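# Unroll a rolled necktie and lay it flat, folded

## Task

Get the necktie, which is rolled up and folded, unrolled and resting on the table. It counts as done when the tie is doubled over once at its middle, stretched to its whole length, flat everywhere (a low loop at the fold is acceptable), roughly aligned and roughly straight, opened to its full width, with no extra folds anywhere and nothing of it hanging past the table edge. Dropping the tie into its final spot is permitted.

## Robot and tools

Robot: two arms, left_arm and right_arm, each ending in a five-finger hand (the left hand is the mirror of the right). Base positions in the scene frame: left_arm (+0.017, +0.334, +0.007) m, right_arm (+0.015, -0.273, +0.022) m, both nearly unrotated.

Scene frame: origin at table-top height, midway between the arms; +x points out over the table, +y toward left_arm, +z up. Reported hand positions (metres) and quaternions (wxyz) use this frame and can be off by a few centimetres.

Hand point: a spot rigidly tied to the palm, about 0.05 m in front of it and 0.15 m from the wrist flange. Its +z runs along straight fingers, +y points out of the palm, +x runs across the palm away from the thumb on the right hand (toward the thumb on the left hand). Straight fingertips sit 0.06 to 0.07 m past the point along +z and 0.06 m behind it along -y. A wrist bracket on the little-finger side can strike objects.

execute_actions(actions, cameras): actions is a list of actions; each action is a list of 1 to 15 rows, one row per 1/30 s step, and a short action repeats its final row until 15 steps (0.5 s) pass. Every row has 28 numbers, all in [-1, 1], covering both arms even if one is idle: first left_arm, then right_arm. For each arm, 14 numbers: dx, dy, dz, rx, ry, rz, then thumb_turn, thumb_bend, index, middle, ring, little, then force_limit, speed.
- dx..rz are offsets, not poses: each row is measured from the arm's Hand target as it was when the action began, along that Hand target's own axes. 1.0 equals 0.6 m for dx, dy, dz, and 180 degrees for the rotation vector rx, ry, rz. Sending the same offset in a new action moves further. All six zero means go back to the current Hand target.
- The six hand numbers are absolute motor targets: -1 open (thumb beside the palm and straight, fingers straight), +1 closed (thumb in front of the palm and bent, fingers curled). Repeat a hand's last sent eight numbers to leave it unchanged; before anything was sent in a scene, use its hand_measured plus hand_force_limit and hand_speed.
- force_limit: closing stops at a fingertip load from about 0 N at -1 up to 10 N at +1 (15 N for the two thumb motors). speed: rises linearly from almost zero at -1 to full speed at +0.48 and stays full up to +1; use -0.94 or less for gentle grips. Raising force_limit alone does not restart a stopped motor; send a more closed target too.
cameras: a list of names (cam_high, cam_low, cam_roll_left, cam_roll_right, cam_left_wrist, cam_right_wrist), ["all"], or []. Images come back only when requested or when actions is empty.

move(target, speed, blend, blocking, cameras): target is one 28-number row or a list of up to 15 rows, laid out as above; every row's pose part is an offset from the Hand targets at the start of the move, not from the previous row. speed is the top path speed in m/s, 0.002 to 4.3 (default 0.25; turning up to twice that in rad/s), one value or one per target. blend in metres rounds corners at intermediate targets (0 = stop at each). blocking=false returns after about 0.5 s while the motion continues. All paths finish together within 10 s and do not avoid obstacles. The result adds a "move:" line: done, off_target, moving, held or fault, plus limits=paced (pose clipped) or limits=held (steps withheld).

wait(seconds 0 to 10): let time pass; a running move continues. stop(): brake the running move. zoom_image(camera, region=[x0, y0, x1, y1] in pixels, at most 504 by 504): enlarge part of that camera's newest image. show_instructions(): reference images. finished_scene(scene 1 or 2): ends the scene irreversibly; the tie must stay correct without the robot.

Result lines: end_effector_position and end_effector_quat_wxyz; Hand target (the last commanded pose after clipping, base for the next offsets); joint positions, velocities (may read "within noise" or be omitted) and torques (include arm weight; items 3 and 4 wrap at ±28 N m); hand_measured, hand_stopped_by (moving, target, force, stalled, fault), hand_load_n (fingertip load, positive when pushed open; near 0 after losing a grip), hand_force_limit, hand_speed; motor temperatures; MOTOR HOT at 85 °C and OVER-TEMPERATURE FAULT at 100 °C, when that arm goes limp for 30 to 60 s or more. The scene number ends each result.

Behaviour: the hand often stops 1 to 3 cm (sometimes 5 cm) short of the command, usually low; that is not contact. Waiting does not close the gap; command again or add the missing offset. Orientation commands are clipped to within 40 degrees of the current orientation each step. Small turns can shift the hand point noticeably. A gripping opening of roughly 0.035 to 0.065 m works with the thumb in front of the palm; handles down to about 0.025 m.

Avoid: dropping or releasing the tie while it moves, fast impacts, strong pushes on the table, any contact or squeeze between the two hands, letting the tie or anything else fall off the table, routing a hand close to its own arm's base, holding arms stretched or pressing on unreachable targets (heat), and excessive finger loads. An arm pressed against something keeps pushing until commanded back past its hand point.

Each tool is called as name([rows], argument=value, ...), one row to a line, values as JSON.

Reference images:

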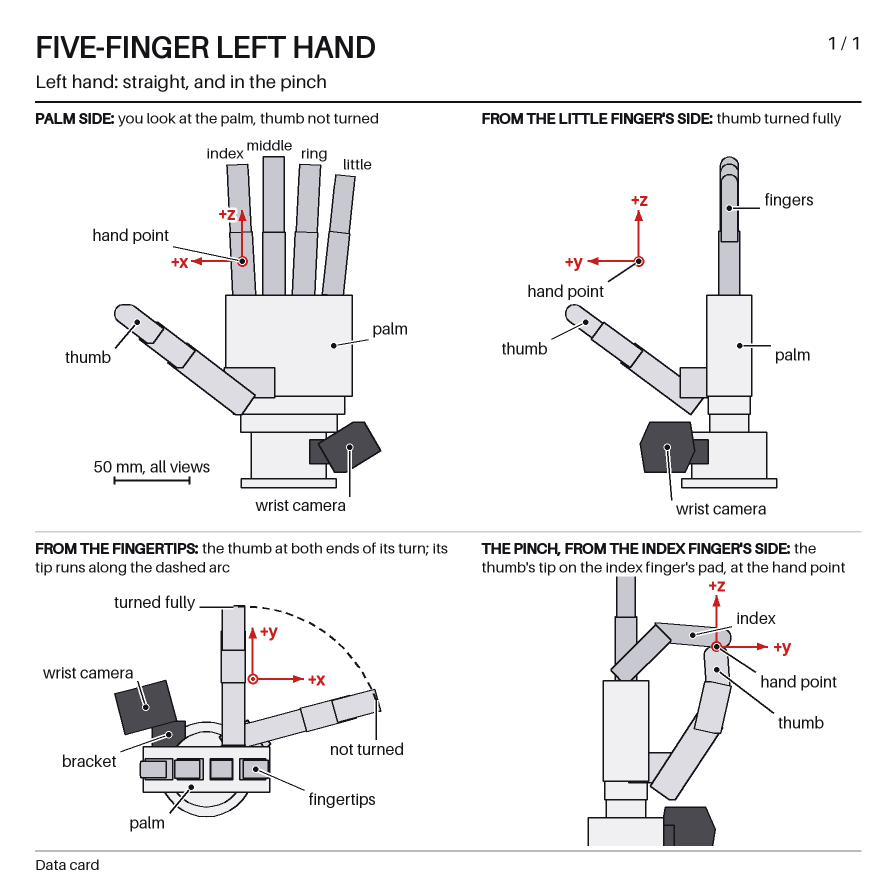

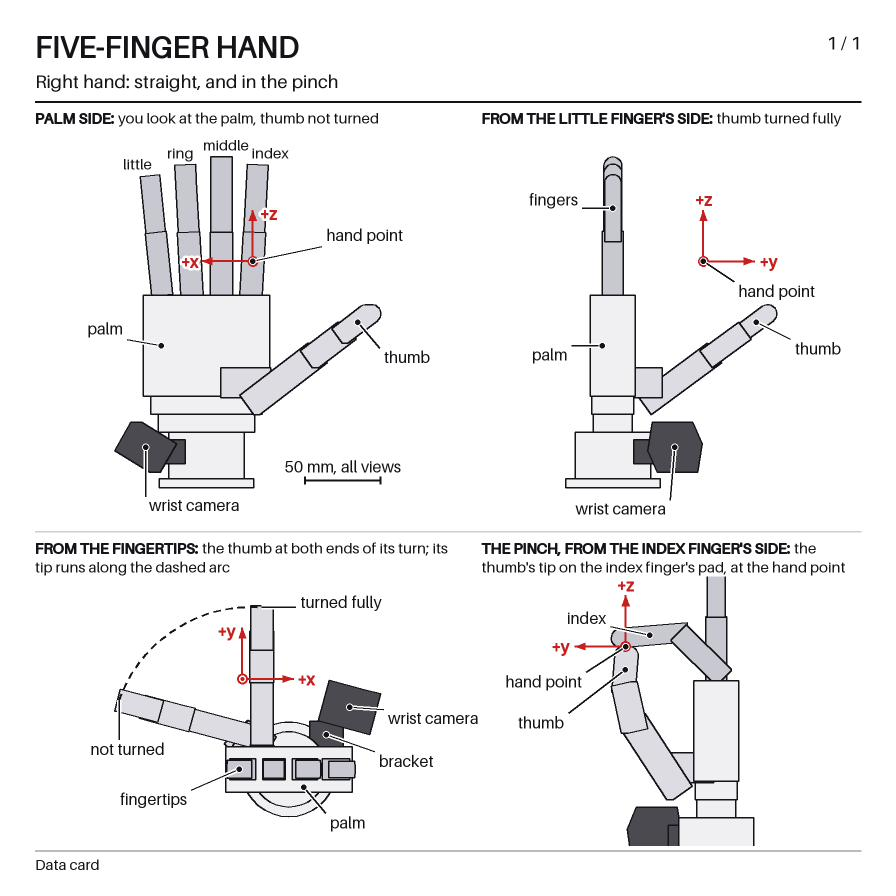

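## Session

execute_actions(actions=[])

Scene clock: 0.00 s.
left_arm: end_effector_position=(+0.9631, +0.2341, +0.1870) hand_measured=(-1.000, -1.000, -1.000, -1.000, -1.000, -1.000) hand_load_n=(+0.0, +0.0, +0.0, -0.5, +0.0, +0.0) hand_stopped_by=(target, target, target, target, target, target) hand_force_limit=0.00 hand_speed=-0.80 end_effector_quat_wxyz=(-0.303, +0.674, -0.407, +0.537) | right_arm: end_effector_position=(+0.8589, -0.1475, +0.1508) hand_measured=(-1.000, -1.000, -1.000, -1.000, -1.000, -1.000) hand_load_n=(+0.0, +0.0, +0.0, +0.0, +0.0, +0.0) hand_stopped_by=(target, target, target, target, target, target) hand_force_limit=0.00 hand_speed=-0.80 end_effector_quat_wxyz=(-0.536, +0.684, -0.207, +0.451)
Joint positions: left_arm=[-0.053 2.301 2.072 -0.014 -0.019 -0.519] | right_arm=[0.043 2.162 1.594 0.544 -0.553 -0.418]
Joint velocities: within noise
Joint torques (N m): no reading
Motor temperatures (°C): left_arm=[26 34 27 23 24 24] | right_arm=[24 32 22 24 23 22]
Heat: left arm: hottest shoulder 34 °C; right arm: hottest shoulder 32 °C.
Hand target: left_arm +0.9680, +0.2338, +0.1865; -0.304, +0.672, -0.405, +0.540 | right_arm +0.8648, -0.1474, +0.1593; -0.538, +0.679, -0.201, +0.457
camera_calibration:
cam_left_wrist: T_world_to_cam=[[0.256032, 0.206756, 0.944298, -0.466476], [-0.481242, -0.819939, 0.310009, 0.59646], [0.838364, -0.533808, -0.110431, -0.547447], [0, 0, 0, 1]] pos_world=[0.865434, 0.293276, 0.195129]
cam_right_wrist: T_world_to_cam=[[0.363309, -0.50989, -0.779756, -0.266387], [-0.810102, 0.24048, -0.5347, 0.805201], [0.460154, 0.825943, -0.325694, -0.107024], [0, 0, 0, 1]] pos_world=[0.798323, -0.241068, 0.187967]

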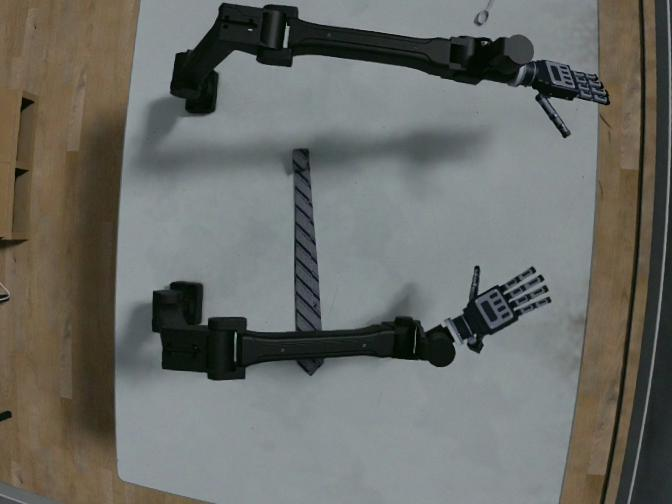

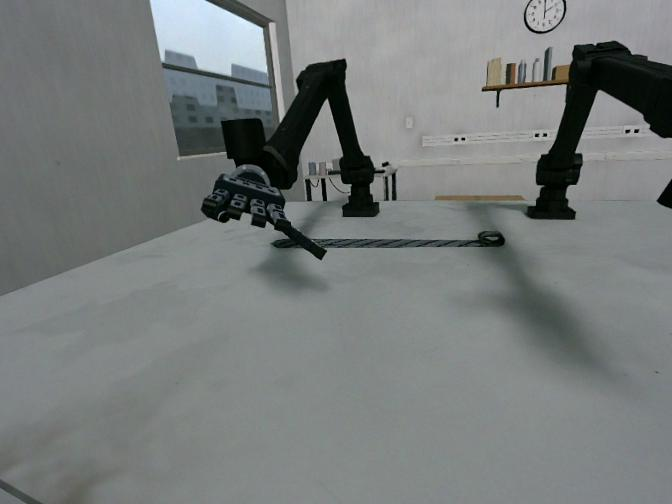

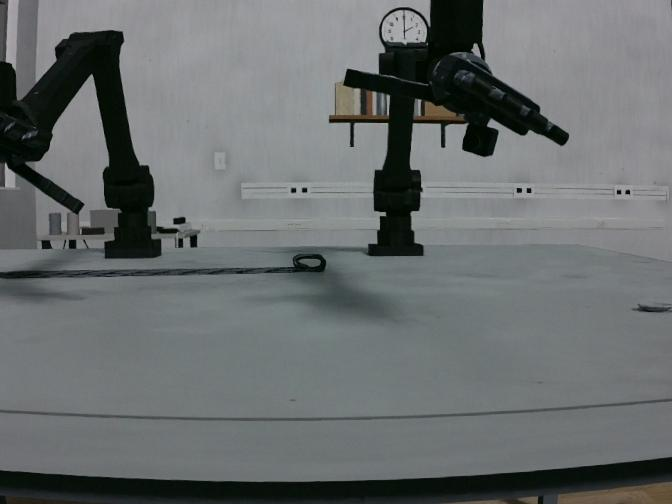

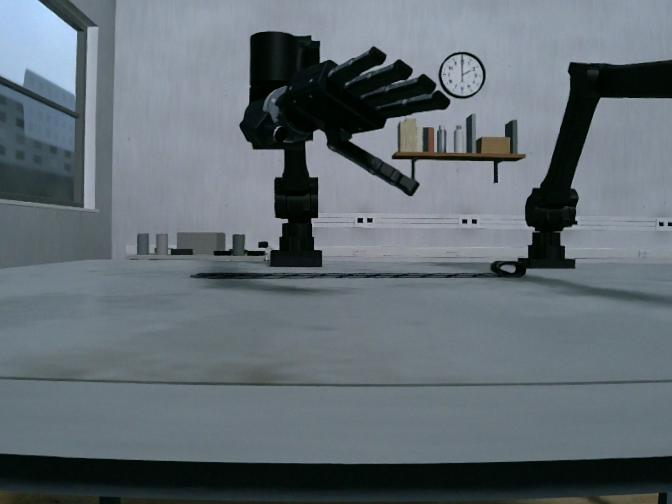

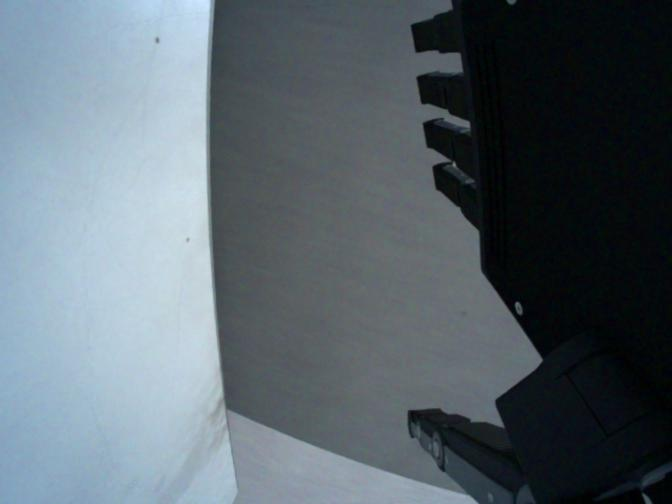

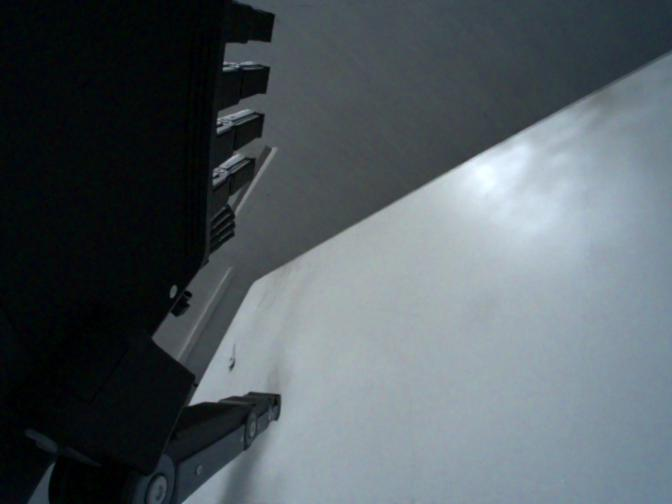

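zoom_image(camera="cam_roll_left", region=[240, 220, 360, 300])

zoom_image(camera="cam_high", region=[250, 130, 350, 230])

Scaled by 4.200 from the camera's 672x504 image, which has a finer 960x720 frame.

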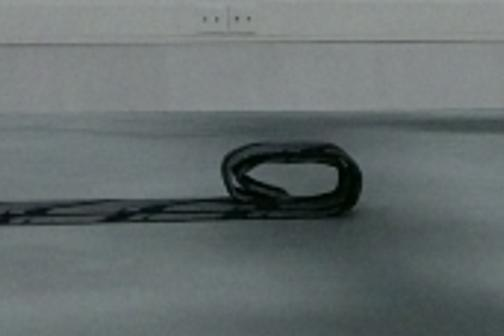

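Scaled by 5.040 from the camera's 672x504 image, which has a finer 960x720 frame.

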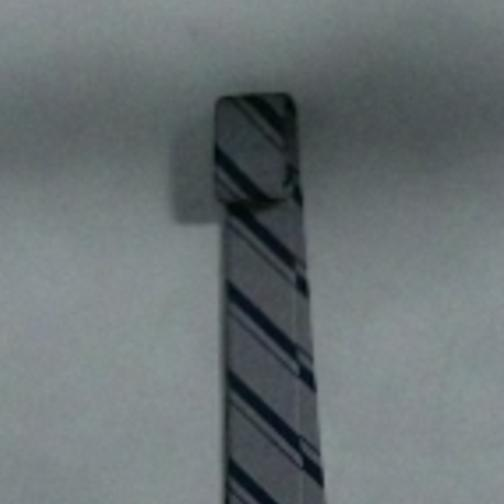

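move(target=[-0.882,-0.472,-0.912,0.133,-0.235,-0.064,-1,-1,-1,-1,-1,-1,0,-0.8,-0.65,-0.305,-0.678,-0.369,-0.347,-0.169,-1,-1,-1,-1,-1,-1,0,-0.8], cameras=["cam_high","cam_low","cam_roll_left","cam_right_wrist"])

Scene clock: 21.80 s.
left_arm: end_effector_position=(+0.4434, +0.8378, +0.2727) hand_measured=(-1.000, -1.000, -1.000, -1.000, -1.000, -1.000) hand_load_n=(-0.5, +0.0, +0.0, +0.0, +0.0, +0.0) hand_stopped_by=(target, target, target, target, target, target) hand_force_limit=0.00 hand_speed=-0.80 end_effector_quat_wxyz=(-0.488, +0.793, -0.078, +0.357) | right_arm: end_effector_position=(+0.2828, -0.0125, +0.1662) hand_measured=(-1.000, -1.000, -1.000, -1.000, -1.000, -1.000) hand_load_n=(+0.0, +0.0, +0.0, +0.0, +0.0, +0.0) hand_stopped_by=(target, target, target, target, target, target) hand_force_limit=0.00 hand_speed=-0.80 end_effector_quat_wxyz=(+0.000, +0.998, +0.058, -0.002)
Joint positions: left_arm=[0.992 1.497 1.121 0.1 0.149 -0.491] | right_arm=[0.856 1.513 1.247 -1.307 -0.003 -0.85]
Joint torques (N m): left_arm=[0.21 -13.22 12.71 1.55 0.05 0.19] | right_arm=[0.67 -9.41 8.91 -0.08 0.19 0]
Heat: left arm: hottest shoulder 37 °C; right arm: hottest shoulder 33 °C.
Hand target: left_arm +0.4505, +0.8493, +0.2998; -0.504, +0.780, -0.084, +0.361 | right_arm +0.2888, -0.0088, +0.1703; +0.000, +0.999, +0.050, +0.001
Off the commanded pose: left_arm 0.030 m, 2 deg | right_arm 0.008 m, 1 deg.
move: off_target (left_arm)
camera_calibration:
cam_right_wrist: T_world_to_cam=[[0.377504, -0.925002, -0.0431558, -0.107791], [-0.770852, -0.339734, 0.538858, 0.11751], [-0.513106, -0.170154, -0.84129, 0.400132], [0, 0, 0, 1]] pos_world=[0.336585, 0.00829997, 0.268654]
Images, in order (width x height): cam_high 672x504, cam_low 672x504, cam_roll_left 672x504, cam_right_wrist 672x504.

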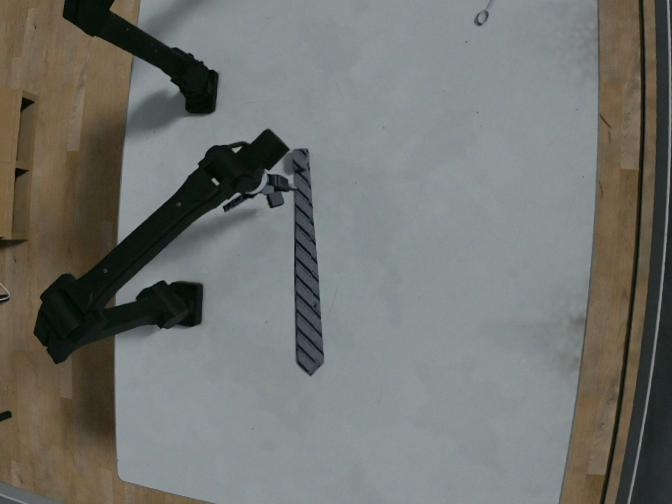

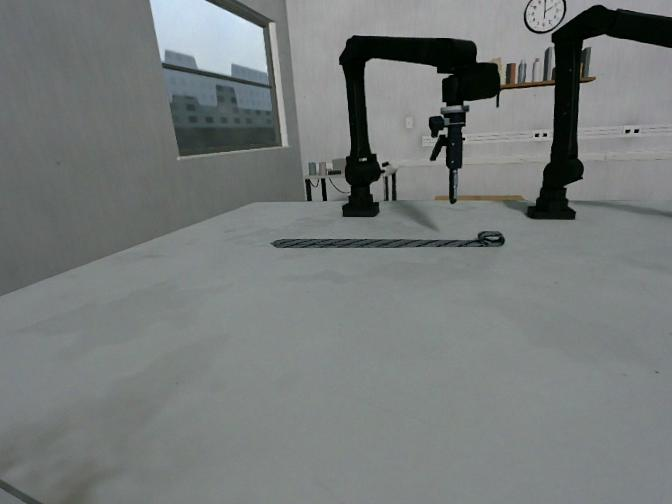

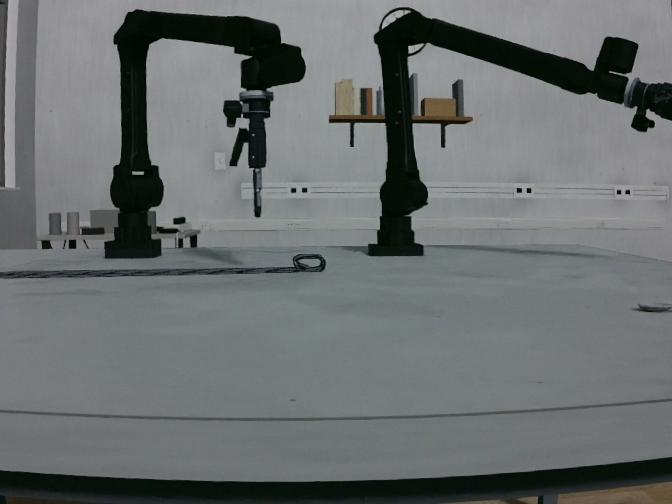

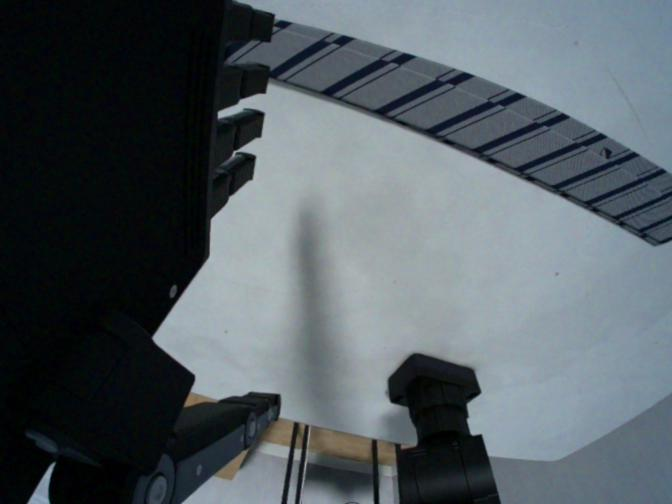

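move([
  [0,0,0,0,0,0,-1,-1,-1,-1,-1,-1,0,-0.8,0.017,0,0.167,0,0,0,-1,-1,-1,-1,-1,-1,0,-0.8],
  [0,0,0,0,0,0,-1,-1,-1,-1,-1,-1,0,-0.8,0.017,-0.2,0.167,0,0,0,-1,-1,-1,-1,-1,-1,0,-0.8],
], speed=[0.2,0.1], cameras=["cam_high","cam_roll_left"])

zoom_image(camera="cam_roll_left", region=[260, 210, 380, 290])

Scene clock: 29.13 s.
left_arm: end_effector_position=(+0.4434, +0.8378, +0.2727) hand_measured=(-1.000, -1.000, -1.000, -1.000, -1.000, -1.000) hand_load_n=(+0.0, +0.0, -0.5, +0.0, +0.0, +0.0) hand_stopped_by=(target, target, target, target, target, target) hand_force_limit=0.00 hand_speed=-0.80 end_effector_quat_wxyz=(-0.488, +0.793, -0.078, +0.357) | right_arm: end_effector_position=(+0.2846, +0.1021, +0.0719) hand_measured=(-1.000, -1.000, -1.000, -1.000, -1.000, -1.000) hand_load_n=(+0.0, +0.0, +0.0, +0.5, +0.0, +0.0) hand_stopped_by=(target, target, target, target, target, target) hand_force_limit=0.00 hand_speed=-0.80 end_effector_quat_wxyz=(-0.002, +0.999, +0.053, +0.002)
Joint positions: left_arm=[0.992 1.497 1.121 0.1 0.149 -0.491] | right_arm=[0.999 1.82 1.38 -1.126 0.001 -0.696]
Joint torques (N m): left_arm=[0.26 -13.16 12.7 1.58 0.04 0.19] | right_arm=[1.55 -12.22 8.99 -0.08 0.04 0.03]
Motor temperatures (°C): left_arm=[26 37 32 23 24 24] | right_arm=[24 33 25 24 22 22]
Heat: left arm: hottest shoulder 37 °C; right arm: hottest shoulder 33 °C.
Hand target: left_arm +0.4505, +0.8493, +0.2998; -0.504, +0.780, -0.084, +0.361 | right_arm +0.2870, +0.1115, +0.0701; +0.000, +0.999, +0.050, +0.001
Off the commanded pose: left_arm 0.030 m, 2 deg | right_arm 0.010 m, 0 deg.
move: off_target (left_arm)
Images, in order (width x height): cam_high 672x504, cam_roll_left 672x504.

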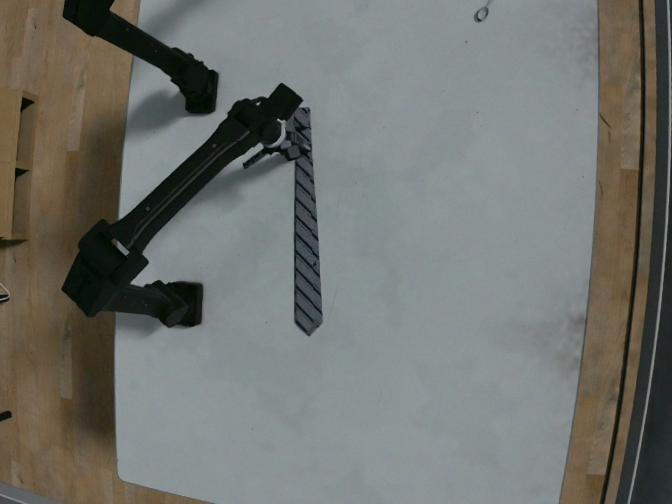

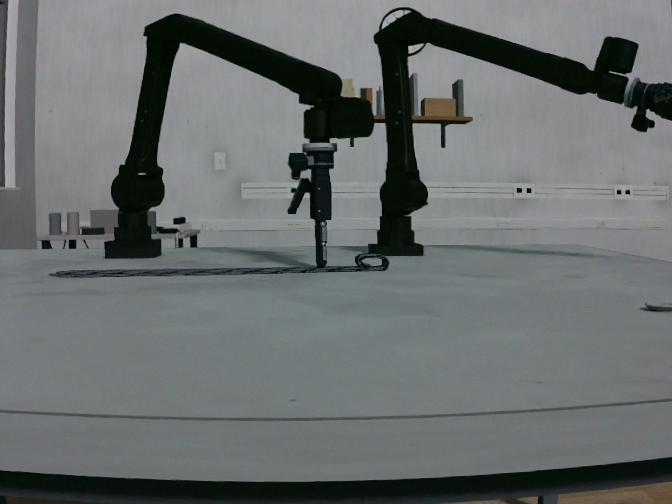

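Scaled by 4.200 from the camera's 672x504 image, which has a finer 960x720 frame.

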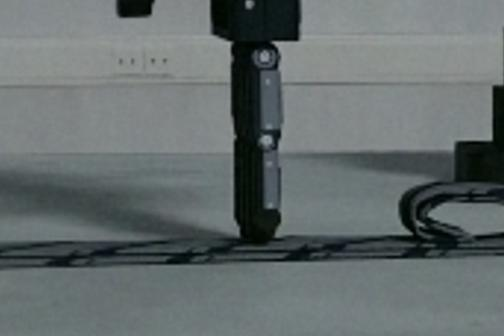

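move([
  [0,0,0,0,0,0,-1,-1,-1,-1,-1,-1,0,-0.8,0,0,-0.06,0,0,0,-1,-1,-1,-1,-1,-1,0,-0.8],
  [0,0,0,0,0,0,-1,-1,-1,-1,-1,-1,0,-0.8,0,-0.03,-0.02,0,0,0,-1,-1,-1,-1,-1,-1,0,-0.8],
  [0,0,0,0,0,0,-1,-1,-1,-1,-1,-1,0,-0.8,0,-0.22,-0.02,0,0,0,-1,-1,-1,-1,-1,-1,0,-0.8],
], speed=0.1, cameras=["cam_high","cam_roll_left"])

zoom_image(camera="cam_roll_left", region=[340, 200, 460, 280])

Scene clock: 36.70 s.
left_arm: end_effector_position=(+0.4434, +0.8378, +0.2727) hand_measured=(-1.000, -1.000, -1.000, -1.000, -1.000, -1.000) hand_load_n=(+0.0, +0.0, +0.0, +0.0, +0.0, +0.0) hand_stopped_by=(target, target, target, target, target, target) hand_force_limit=0.00 hand_speed=-0.80 end_effector_quat_wxyz=(-0.488, +0.793, -0.078, +0.357) | right_arm: end_effector_position=(+0.2710, +0.2318, +0.0796) hand_measured=(-1.000, -1.000, -1.000, -1.000, -1.000, -1.000) hand_load_n=(+0.0, +0.0, +0.0, +0.0, +0.0, +0.0) hand_stopped_by=(target, target, target, target, target, target) hand_force_limit=0.00 hand_speed=-0.80 end_effector_quat_wxyz=(+0.005, +0.999, +0.054, -0.002)
Joint positions: left_arm=[0.992 1.497 1.121 0.1 0.149 -0.491] | right_arm=[1.131 2.088 1.819 -1.313 0.001 -0.566]
Joint torques (N m): left_arm=[0.21 -13.16 12.7 1.57 0.05 0.19] | right_arm=[1.2 -16.79 10.13 -0.13 0.05 0.05]
Heat: left arm: hottest shoulder 37 °C; right arm: hottest shoulder 33 °C.
Hand target: left_arm +0.4505, +0.8493, +0.2998; -0.504, +0.780, -0.084, +0.361 | right_arm +0.2738, +0.2430, +0.0822; +0.000, +0.999, +0.050, +0.001
Off the commanded pose: left_arm 0.030 m, 2 deg | right_arm 0.012 m, 1 deg.
move: off_target (left_arm, right_arm)
Images, in order (width x height): cam_high 672x504, cam_roll_left 672x504.

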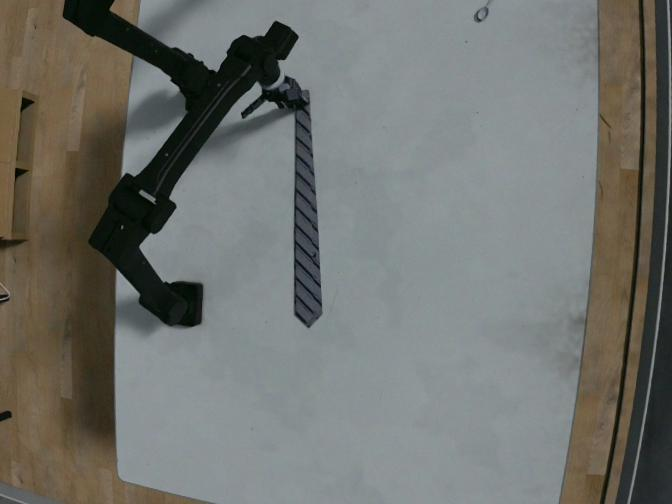

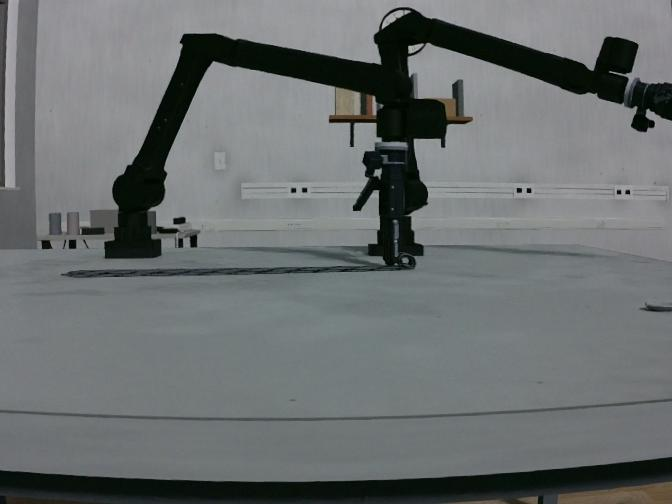

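Scaled by 4.200 from the camera's 672x504 image, which has a finer 960x720 frame.

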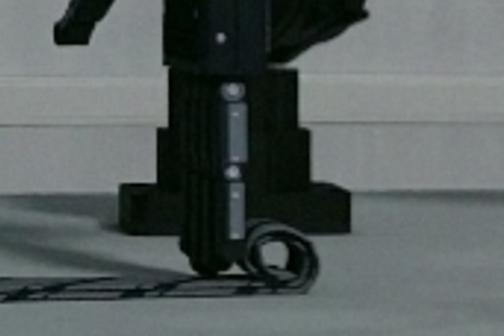

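move(target=[0,0,0,0,0,0,-1,-1,-1,-1,-1,-1,0,-0.8,0.03,-0.18,-0.007,0,0,0,-1,-1,-1,-1,-1,-1,0,-0.8], speed=0.1, cameras=["cam_high","cam_roll_left"])

zoom_image(camera="cam_roll_left", region=[390, 200, 510, 280])

zoom_image(camera="cam_high", region=[250, 0, 350, 100])

Scene clock: 49.93 s.
left_arm: end_effector_position=(+0.4434, +0.8378, +0.2727) hand_measured=(-1.000, -1.000, -1.000, -1.000, -1.000, -1.000) hand_load_n=(-0.5, +0.0, +0.0, +0.0, +0.0, +0.0) hand_stopped_by=(target, target, target, target, target, target) hand_force_limit=0.00 hand_speed=-0.80 end_effector_quat_wxyz=(-0.488, +0.793, -0.078, +0.357) | right_arm: end_effector_position=(+0.2831, +0.3439, +0.0871) hand_measured=(-1.000, -1.000, -1.000, -1.000, -1.000, -1.000) hand_load_n=(+0.0, +0.0, +0.0, +0.0, +0.0, +0.0) hand_stopped_by=(target, target, target, target, target, target) hand_force_limit=0.00 hand_speed=-0.80 end_effector_quat_wxyz=(+0.004, +0.999, +0.052, -0.001)
Joint positions: left_arm=[0.992 1.497 1.121 0.1 0.149 -0.491] | right_arm=[1.183 2.473 2.528 -1.633 0.001 -0.51]
Joint torques (N m): left_arm=[0.26 -13.16 12.72 1.57 0.05 0.19] | right_arm=[1.79 -20.42 10.47 -0.13 0.04 0.03]
Heat: left arm: hottest shoulder 37 °C; right arm: hottest shoulder 33 °C.
Hand target: left_arm +0.4505, +0.8493, +0.2998; -0.504, +0.780, -0.084, +0.361 | right_arm +0.2808, +0.3522, +0.0865; +0.000, +0.999, +0.050, +0.001
Off the commanded pose: left_arm 0.030 m, 2 deg | right_arm 0.009 m, 1 deg.
move: off_target (left_arm)
Images, in order (width x height): cam_high 672x504, cam_roll_left 672x504.

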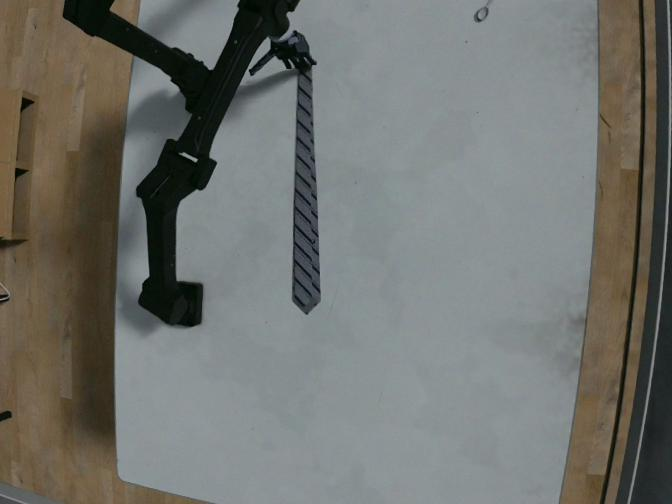

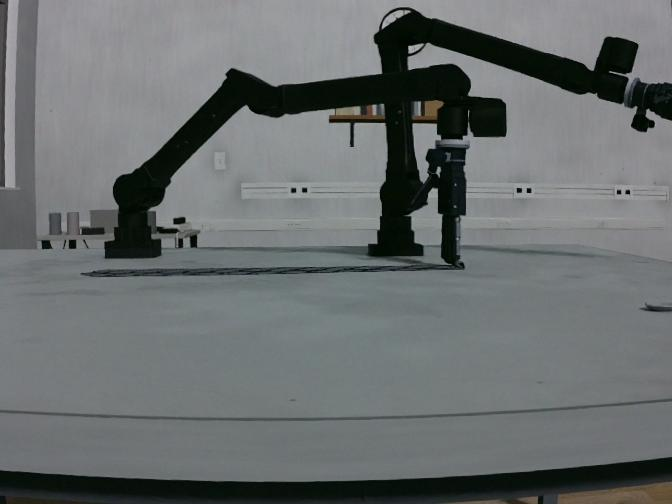

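Scaled by 4.200 from the camera's 672x504 image, which has a finer 960x720 frame.

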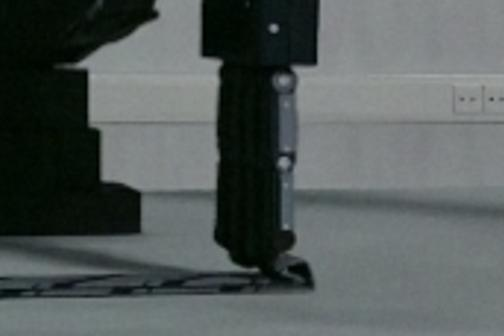

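Scaled by 5.040 from the camera's 672x504 image, which has a finer 960x720 frame.

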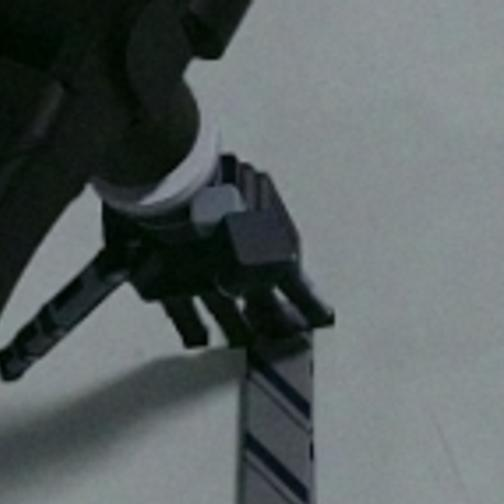

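move([
  [0,0,0,0,0,0,-1,-1,-1,-1,-1,-1,0,-0.8,0,0.02,-0.1,0,0,0,-1,-1,-1,-1,-1,-1,0,-0.8],
  [0,0,0,0,0,0,-1,-1,-1,-1,-1,-1,0,-0.8,-0.12,0.35,-0.1,0,0,0,-1,-1,-1,-1,-1,-1,0,-0.8],
], blend=0.02, cameras=["cam_high","cam_roll_left","cam_low"])

zoom_image(camera="cam_roll_left", region=[390, 220, 490, 290])

zoom_image(camera="cam_high", region=[250, 30, 350, 130])

zoom_image(camera="cam_low", region=[540, 200, 672, 280])

Scene clock: 56.63 s.
left_arm: end_effector_position=(+0.4434, +0.8378, +0.2727) hand_measured=(-1.000, -1.000, -1.000, -1.000, -1.000, -1.000) hand_load_n=(-0.5, +0.0, +0.0, +0.0, +0.0, +0.0) hand_stopped_by=(target, target, target, target, target, target) hand_force_limit=0.00 hand_speed=-0.80 end_effector_quat_wxyz=(-0.488, +0.793, -0.078, +0.357) | right_arm: end_effector_position=(+0.2264, +0.1340, +0.1470) hand_measured=(-1.000, -1.000, -1.000, -1.000, -1.000, -1.000) hand_load_n=(+0.0, +0.0, +0.0, +0.0, +0.0, +0.0) hand_stopped_by=(target, target, target, target, target, target) hand_force_limit=0.00 hand_speed=-0.80 end_effector_quat_wxyz=(+0.005, +0.999, +0.047, -0.002)
Joint positions: left_arm=[0.992 1.497 1.121 0.1 0.149 -0.491] | right_arm=[1.123 1.759 1.501 -1.323 0.001 -0.559]
Joint torques (N m): left_arm=[0.21 -13.16 12.7 1.57 0.05 0.19] | right_arm=[0.79 -13.92 6.99 0.79 0.06 -0.2]
Heat: left arm: hottest shoulder 37 °C; right arm: hottest shoulder 35 °C.
Hand target: left_arm +0.4505, +0.8493, +0.2998; -0.504, +0.780, -0.084, +0.361 | right_arm +0.2301, +0.1360, +0.1462; +0.000, +0.999, +0.050, +0.001
Off the commanded pose: left_arm 0.030 m, 2 deg | right_arm 0.004 m, 1 deg.
move: off_target (left_arm)
Images, in order (width x height): cam_high 672x504, cam_low 672x504, cam_roll_left 672x504.

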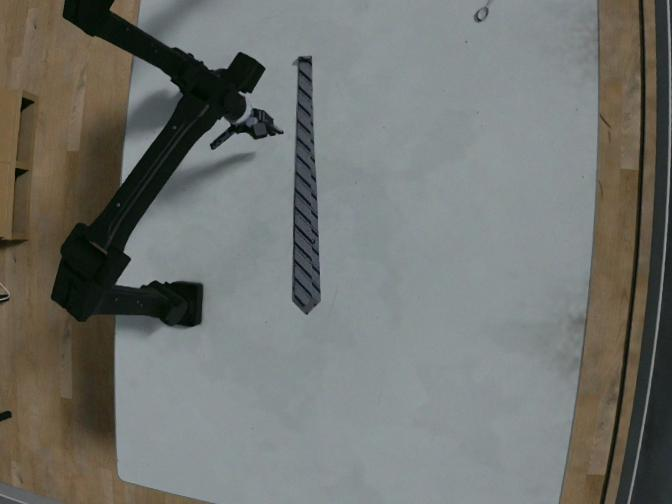

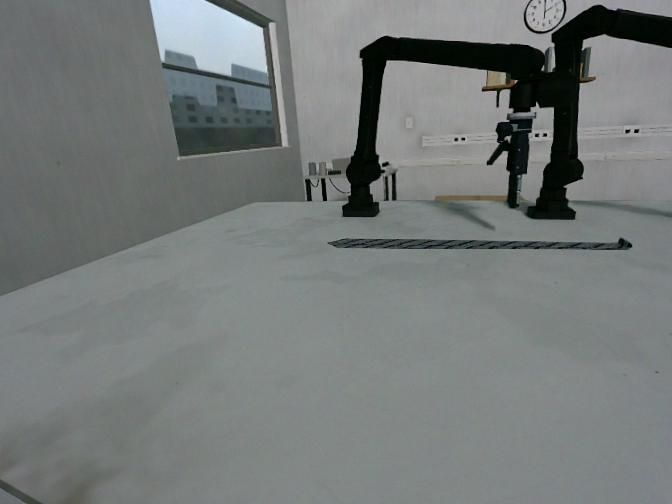

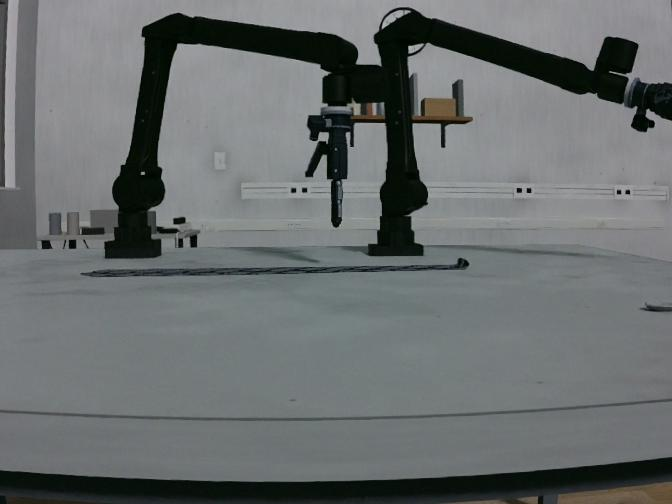

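Scaled by 5.040 from the camera's 672x504 image, which has a finer 960x720 frame.

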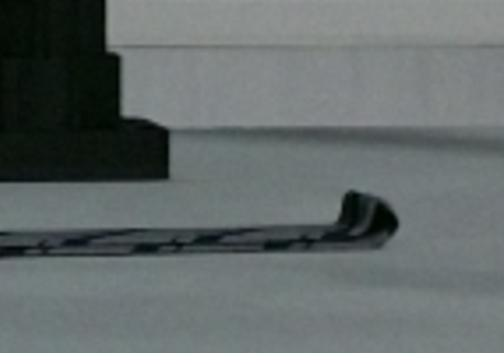

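Scaled by 5.040 from the camera's 672x504 image, which has a finer 960x720 frame.

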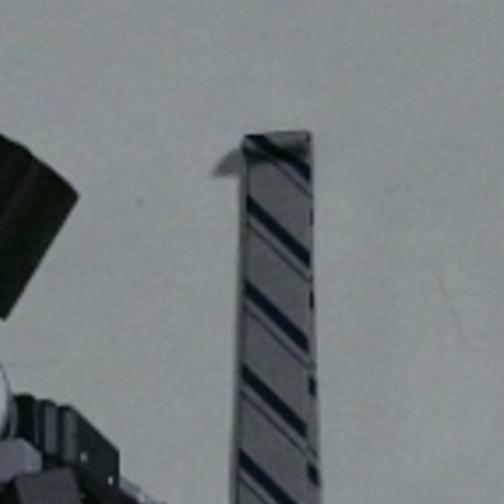

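Scaled by 3.818 from the camera's 672x504 image, which has a finer 960x720 frame.

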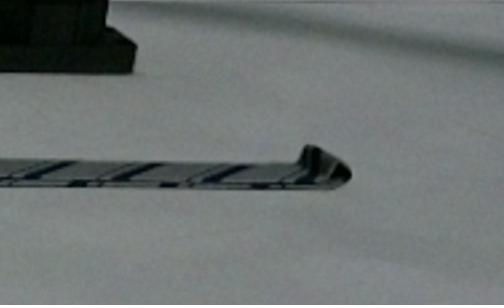

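move([
  [0,0,0,0,0,0,-1,-1,-1,-1,-1,-1,0,-0.8,0.112,-0.24,0,0,0,0,-1,-1,-1,-1,-1,-1,0,-0.8],
  [0,0,0,0,0,0,-1,-1,-1,-1,-1,-1,0,-0.8,0.112,-0.263,0.1,0,0,0,-1,-1,-1,-1,-1,-1,0,-0.8],
  [0,0,0,0,0,0,-1,-1,-1,-1,-1,-1,0,-0.8,0.113,-0.456,0.1,0,0,0,-1,-1,-1,-1,-1,-1,0,-0.8],
  [0,0,0,0,0,0,-1,-1,-1,-1,-1,-1,0,-0.8,0.113,-0.46,0,0,0,0,-1,-1,-1,-1,-1,-1,0,-0.8],
], speed=[0.2,0.15,0.1,0.15], cameras=["cam_high","cam_roll_left","cam_low"])

zoom_image(camera="cam_roll_left", region=[390, 220, 490, 290])

zoom_image(camera="cam_low", region=[540, 200, 672, 280])

Scene clock: 71.57 s.
left_arm: end_effector_position=(+0.4434, +0.8378, +0.2727) hand_measured=(-1.000, -1.000, -1.000, -1.000, -1.000, -1.000) hand_load_n=(+0.0, +0.0, +0.0, +0.0, +0.0, +0.0) hand_stopped_by=(target, target, target, target, target, target) hand_force_limit=0.00 hand_speed=-0.80 end_effector_quat_wxyz=(-0.488, +0.793, -0.078, +0.357) | right_arm: end_effector_position=(+0.2713, +0.4085, +0.1366) hand_measured=(-1.000, -1.000, -1.000, -1.000, -1.000, -1.000) hand_load_n=(+0.0, +0.0, +0.0, +0.0, +0.0, +0.0) hand_stopped_by=(target, target, target, target, target, target) hand_force_limit=0.00 hand_speed=-0.80 end_effector_quat_wxyz=(-0.089, +0.994, +0.053, +0.039)
Joint positions: left_arm=[0.992 1.497 1.121 0.1 0.149 -0.491] | right_arm=[1.229 2.583 2.894 -1.687 0.001 -0.466]
Joint torques (N m): left_arm=[0.21 -13.22 12.71 1.55 0.04 0.19] | right_arm=[1.67 -22.59 9.87 0.9 0.1 0.03]
Motor temperatures (°C): left_arm=[26 37 37 23 23 24] | right_arm=[24 35 27 24 22 22]
Heat: left arm: hottest shoulder 37 °C; right arm: hottest shoulder 35 °C.
Hand target: left_arm +0.4505, +0.8493, +0.2998; -0.504, +0.780, -0.084, +0.361 | right_arm +0.2697, +0.4174, +0.1464; +0.000, +0.999, +0.050, +0.001
Off the commanded pose: left_arm 0.030 m, 2 deg | right_arm 0.013 m, 11 deg.
elbow stopped short (right arm): the move would have taken joint 3 (elbow) straighter than the controller allows.
move: off_target (left_arm, right_arm)
Images, in order (width x height): cam_high 672x504, cam_low 672x504, cam_roll_left 672x504.

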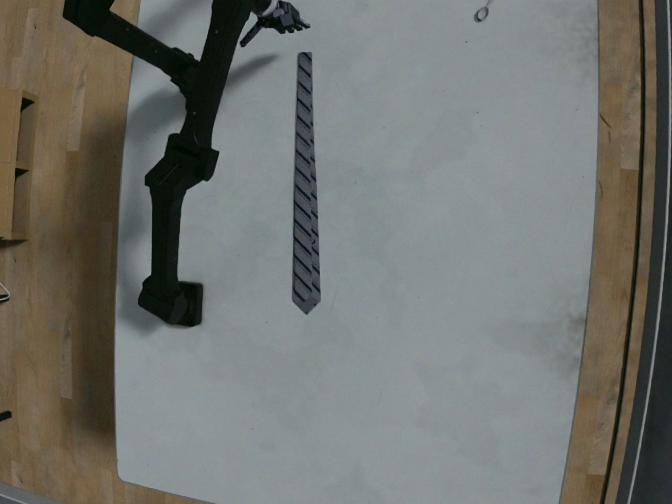

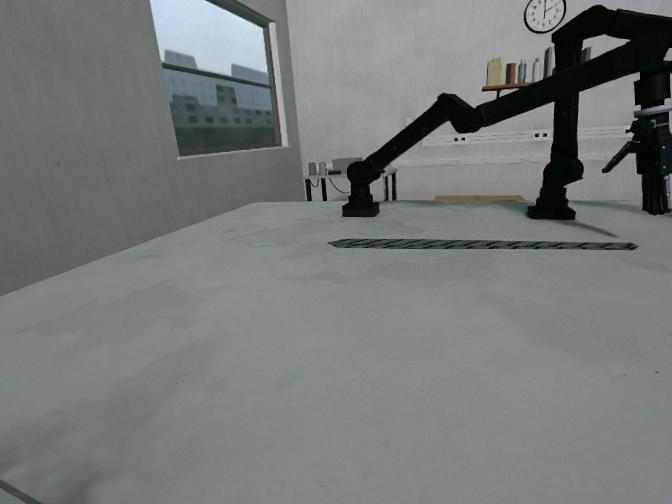

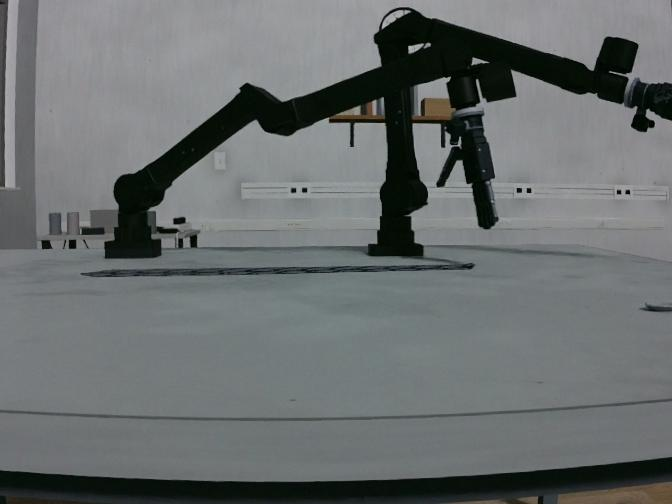

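Scaled by 5.040 from the camera's 672x504 image, which has a finer 960x720 frame.

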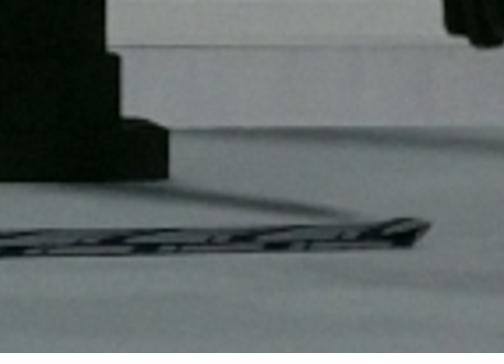

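Scaled by 3.818 from the camera's 672x504 image, which has a finer 960x720 frame.

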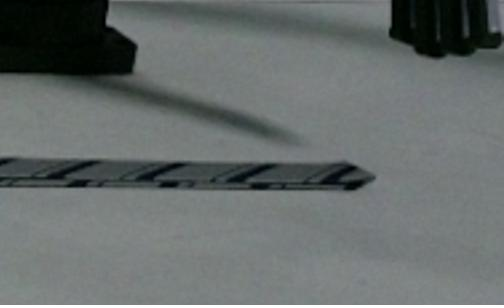

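Flat and straight.

finished_scene(scene=2)

The scene is finished: the task was done.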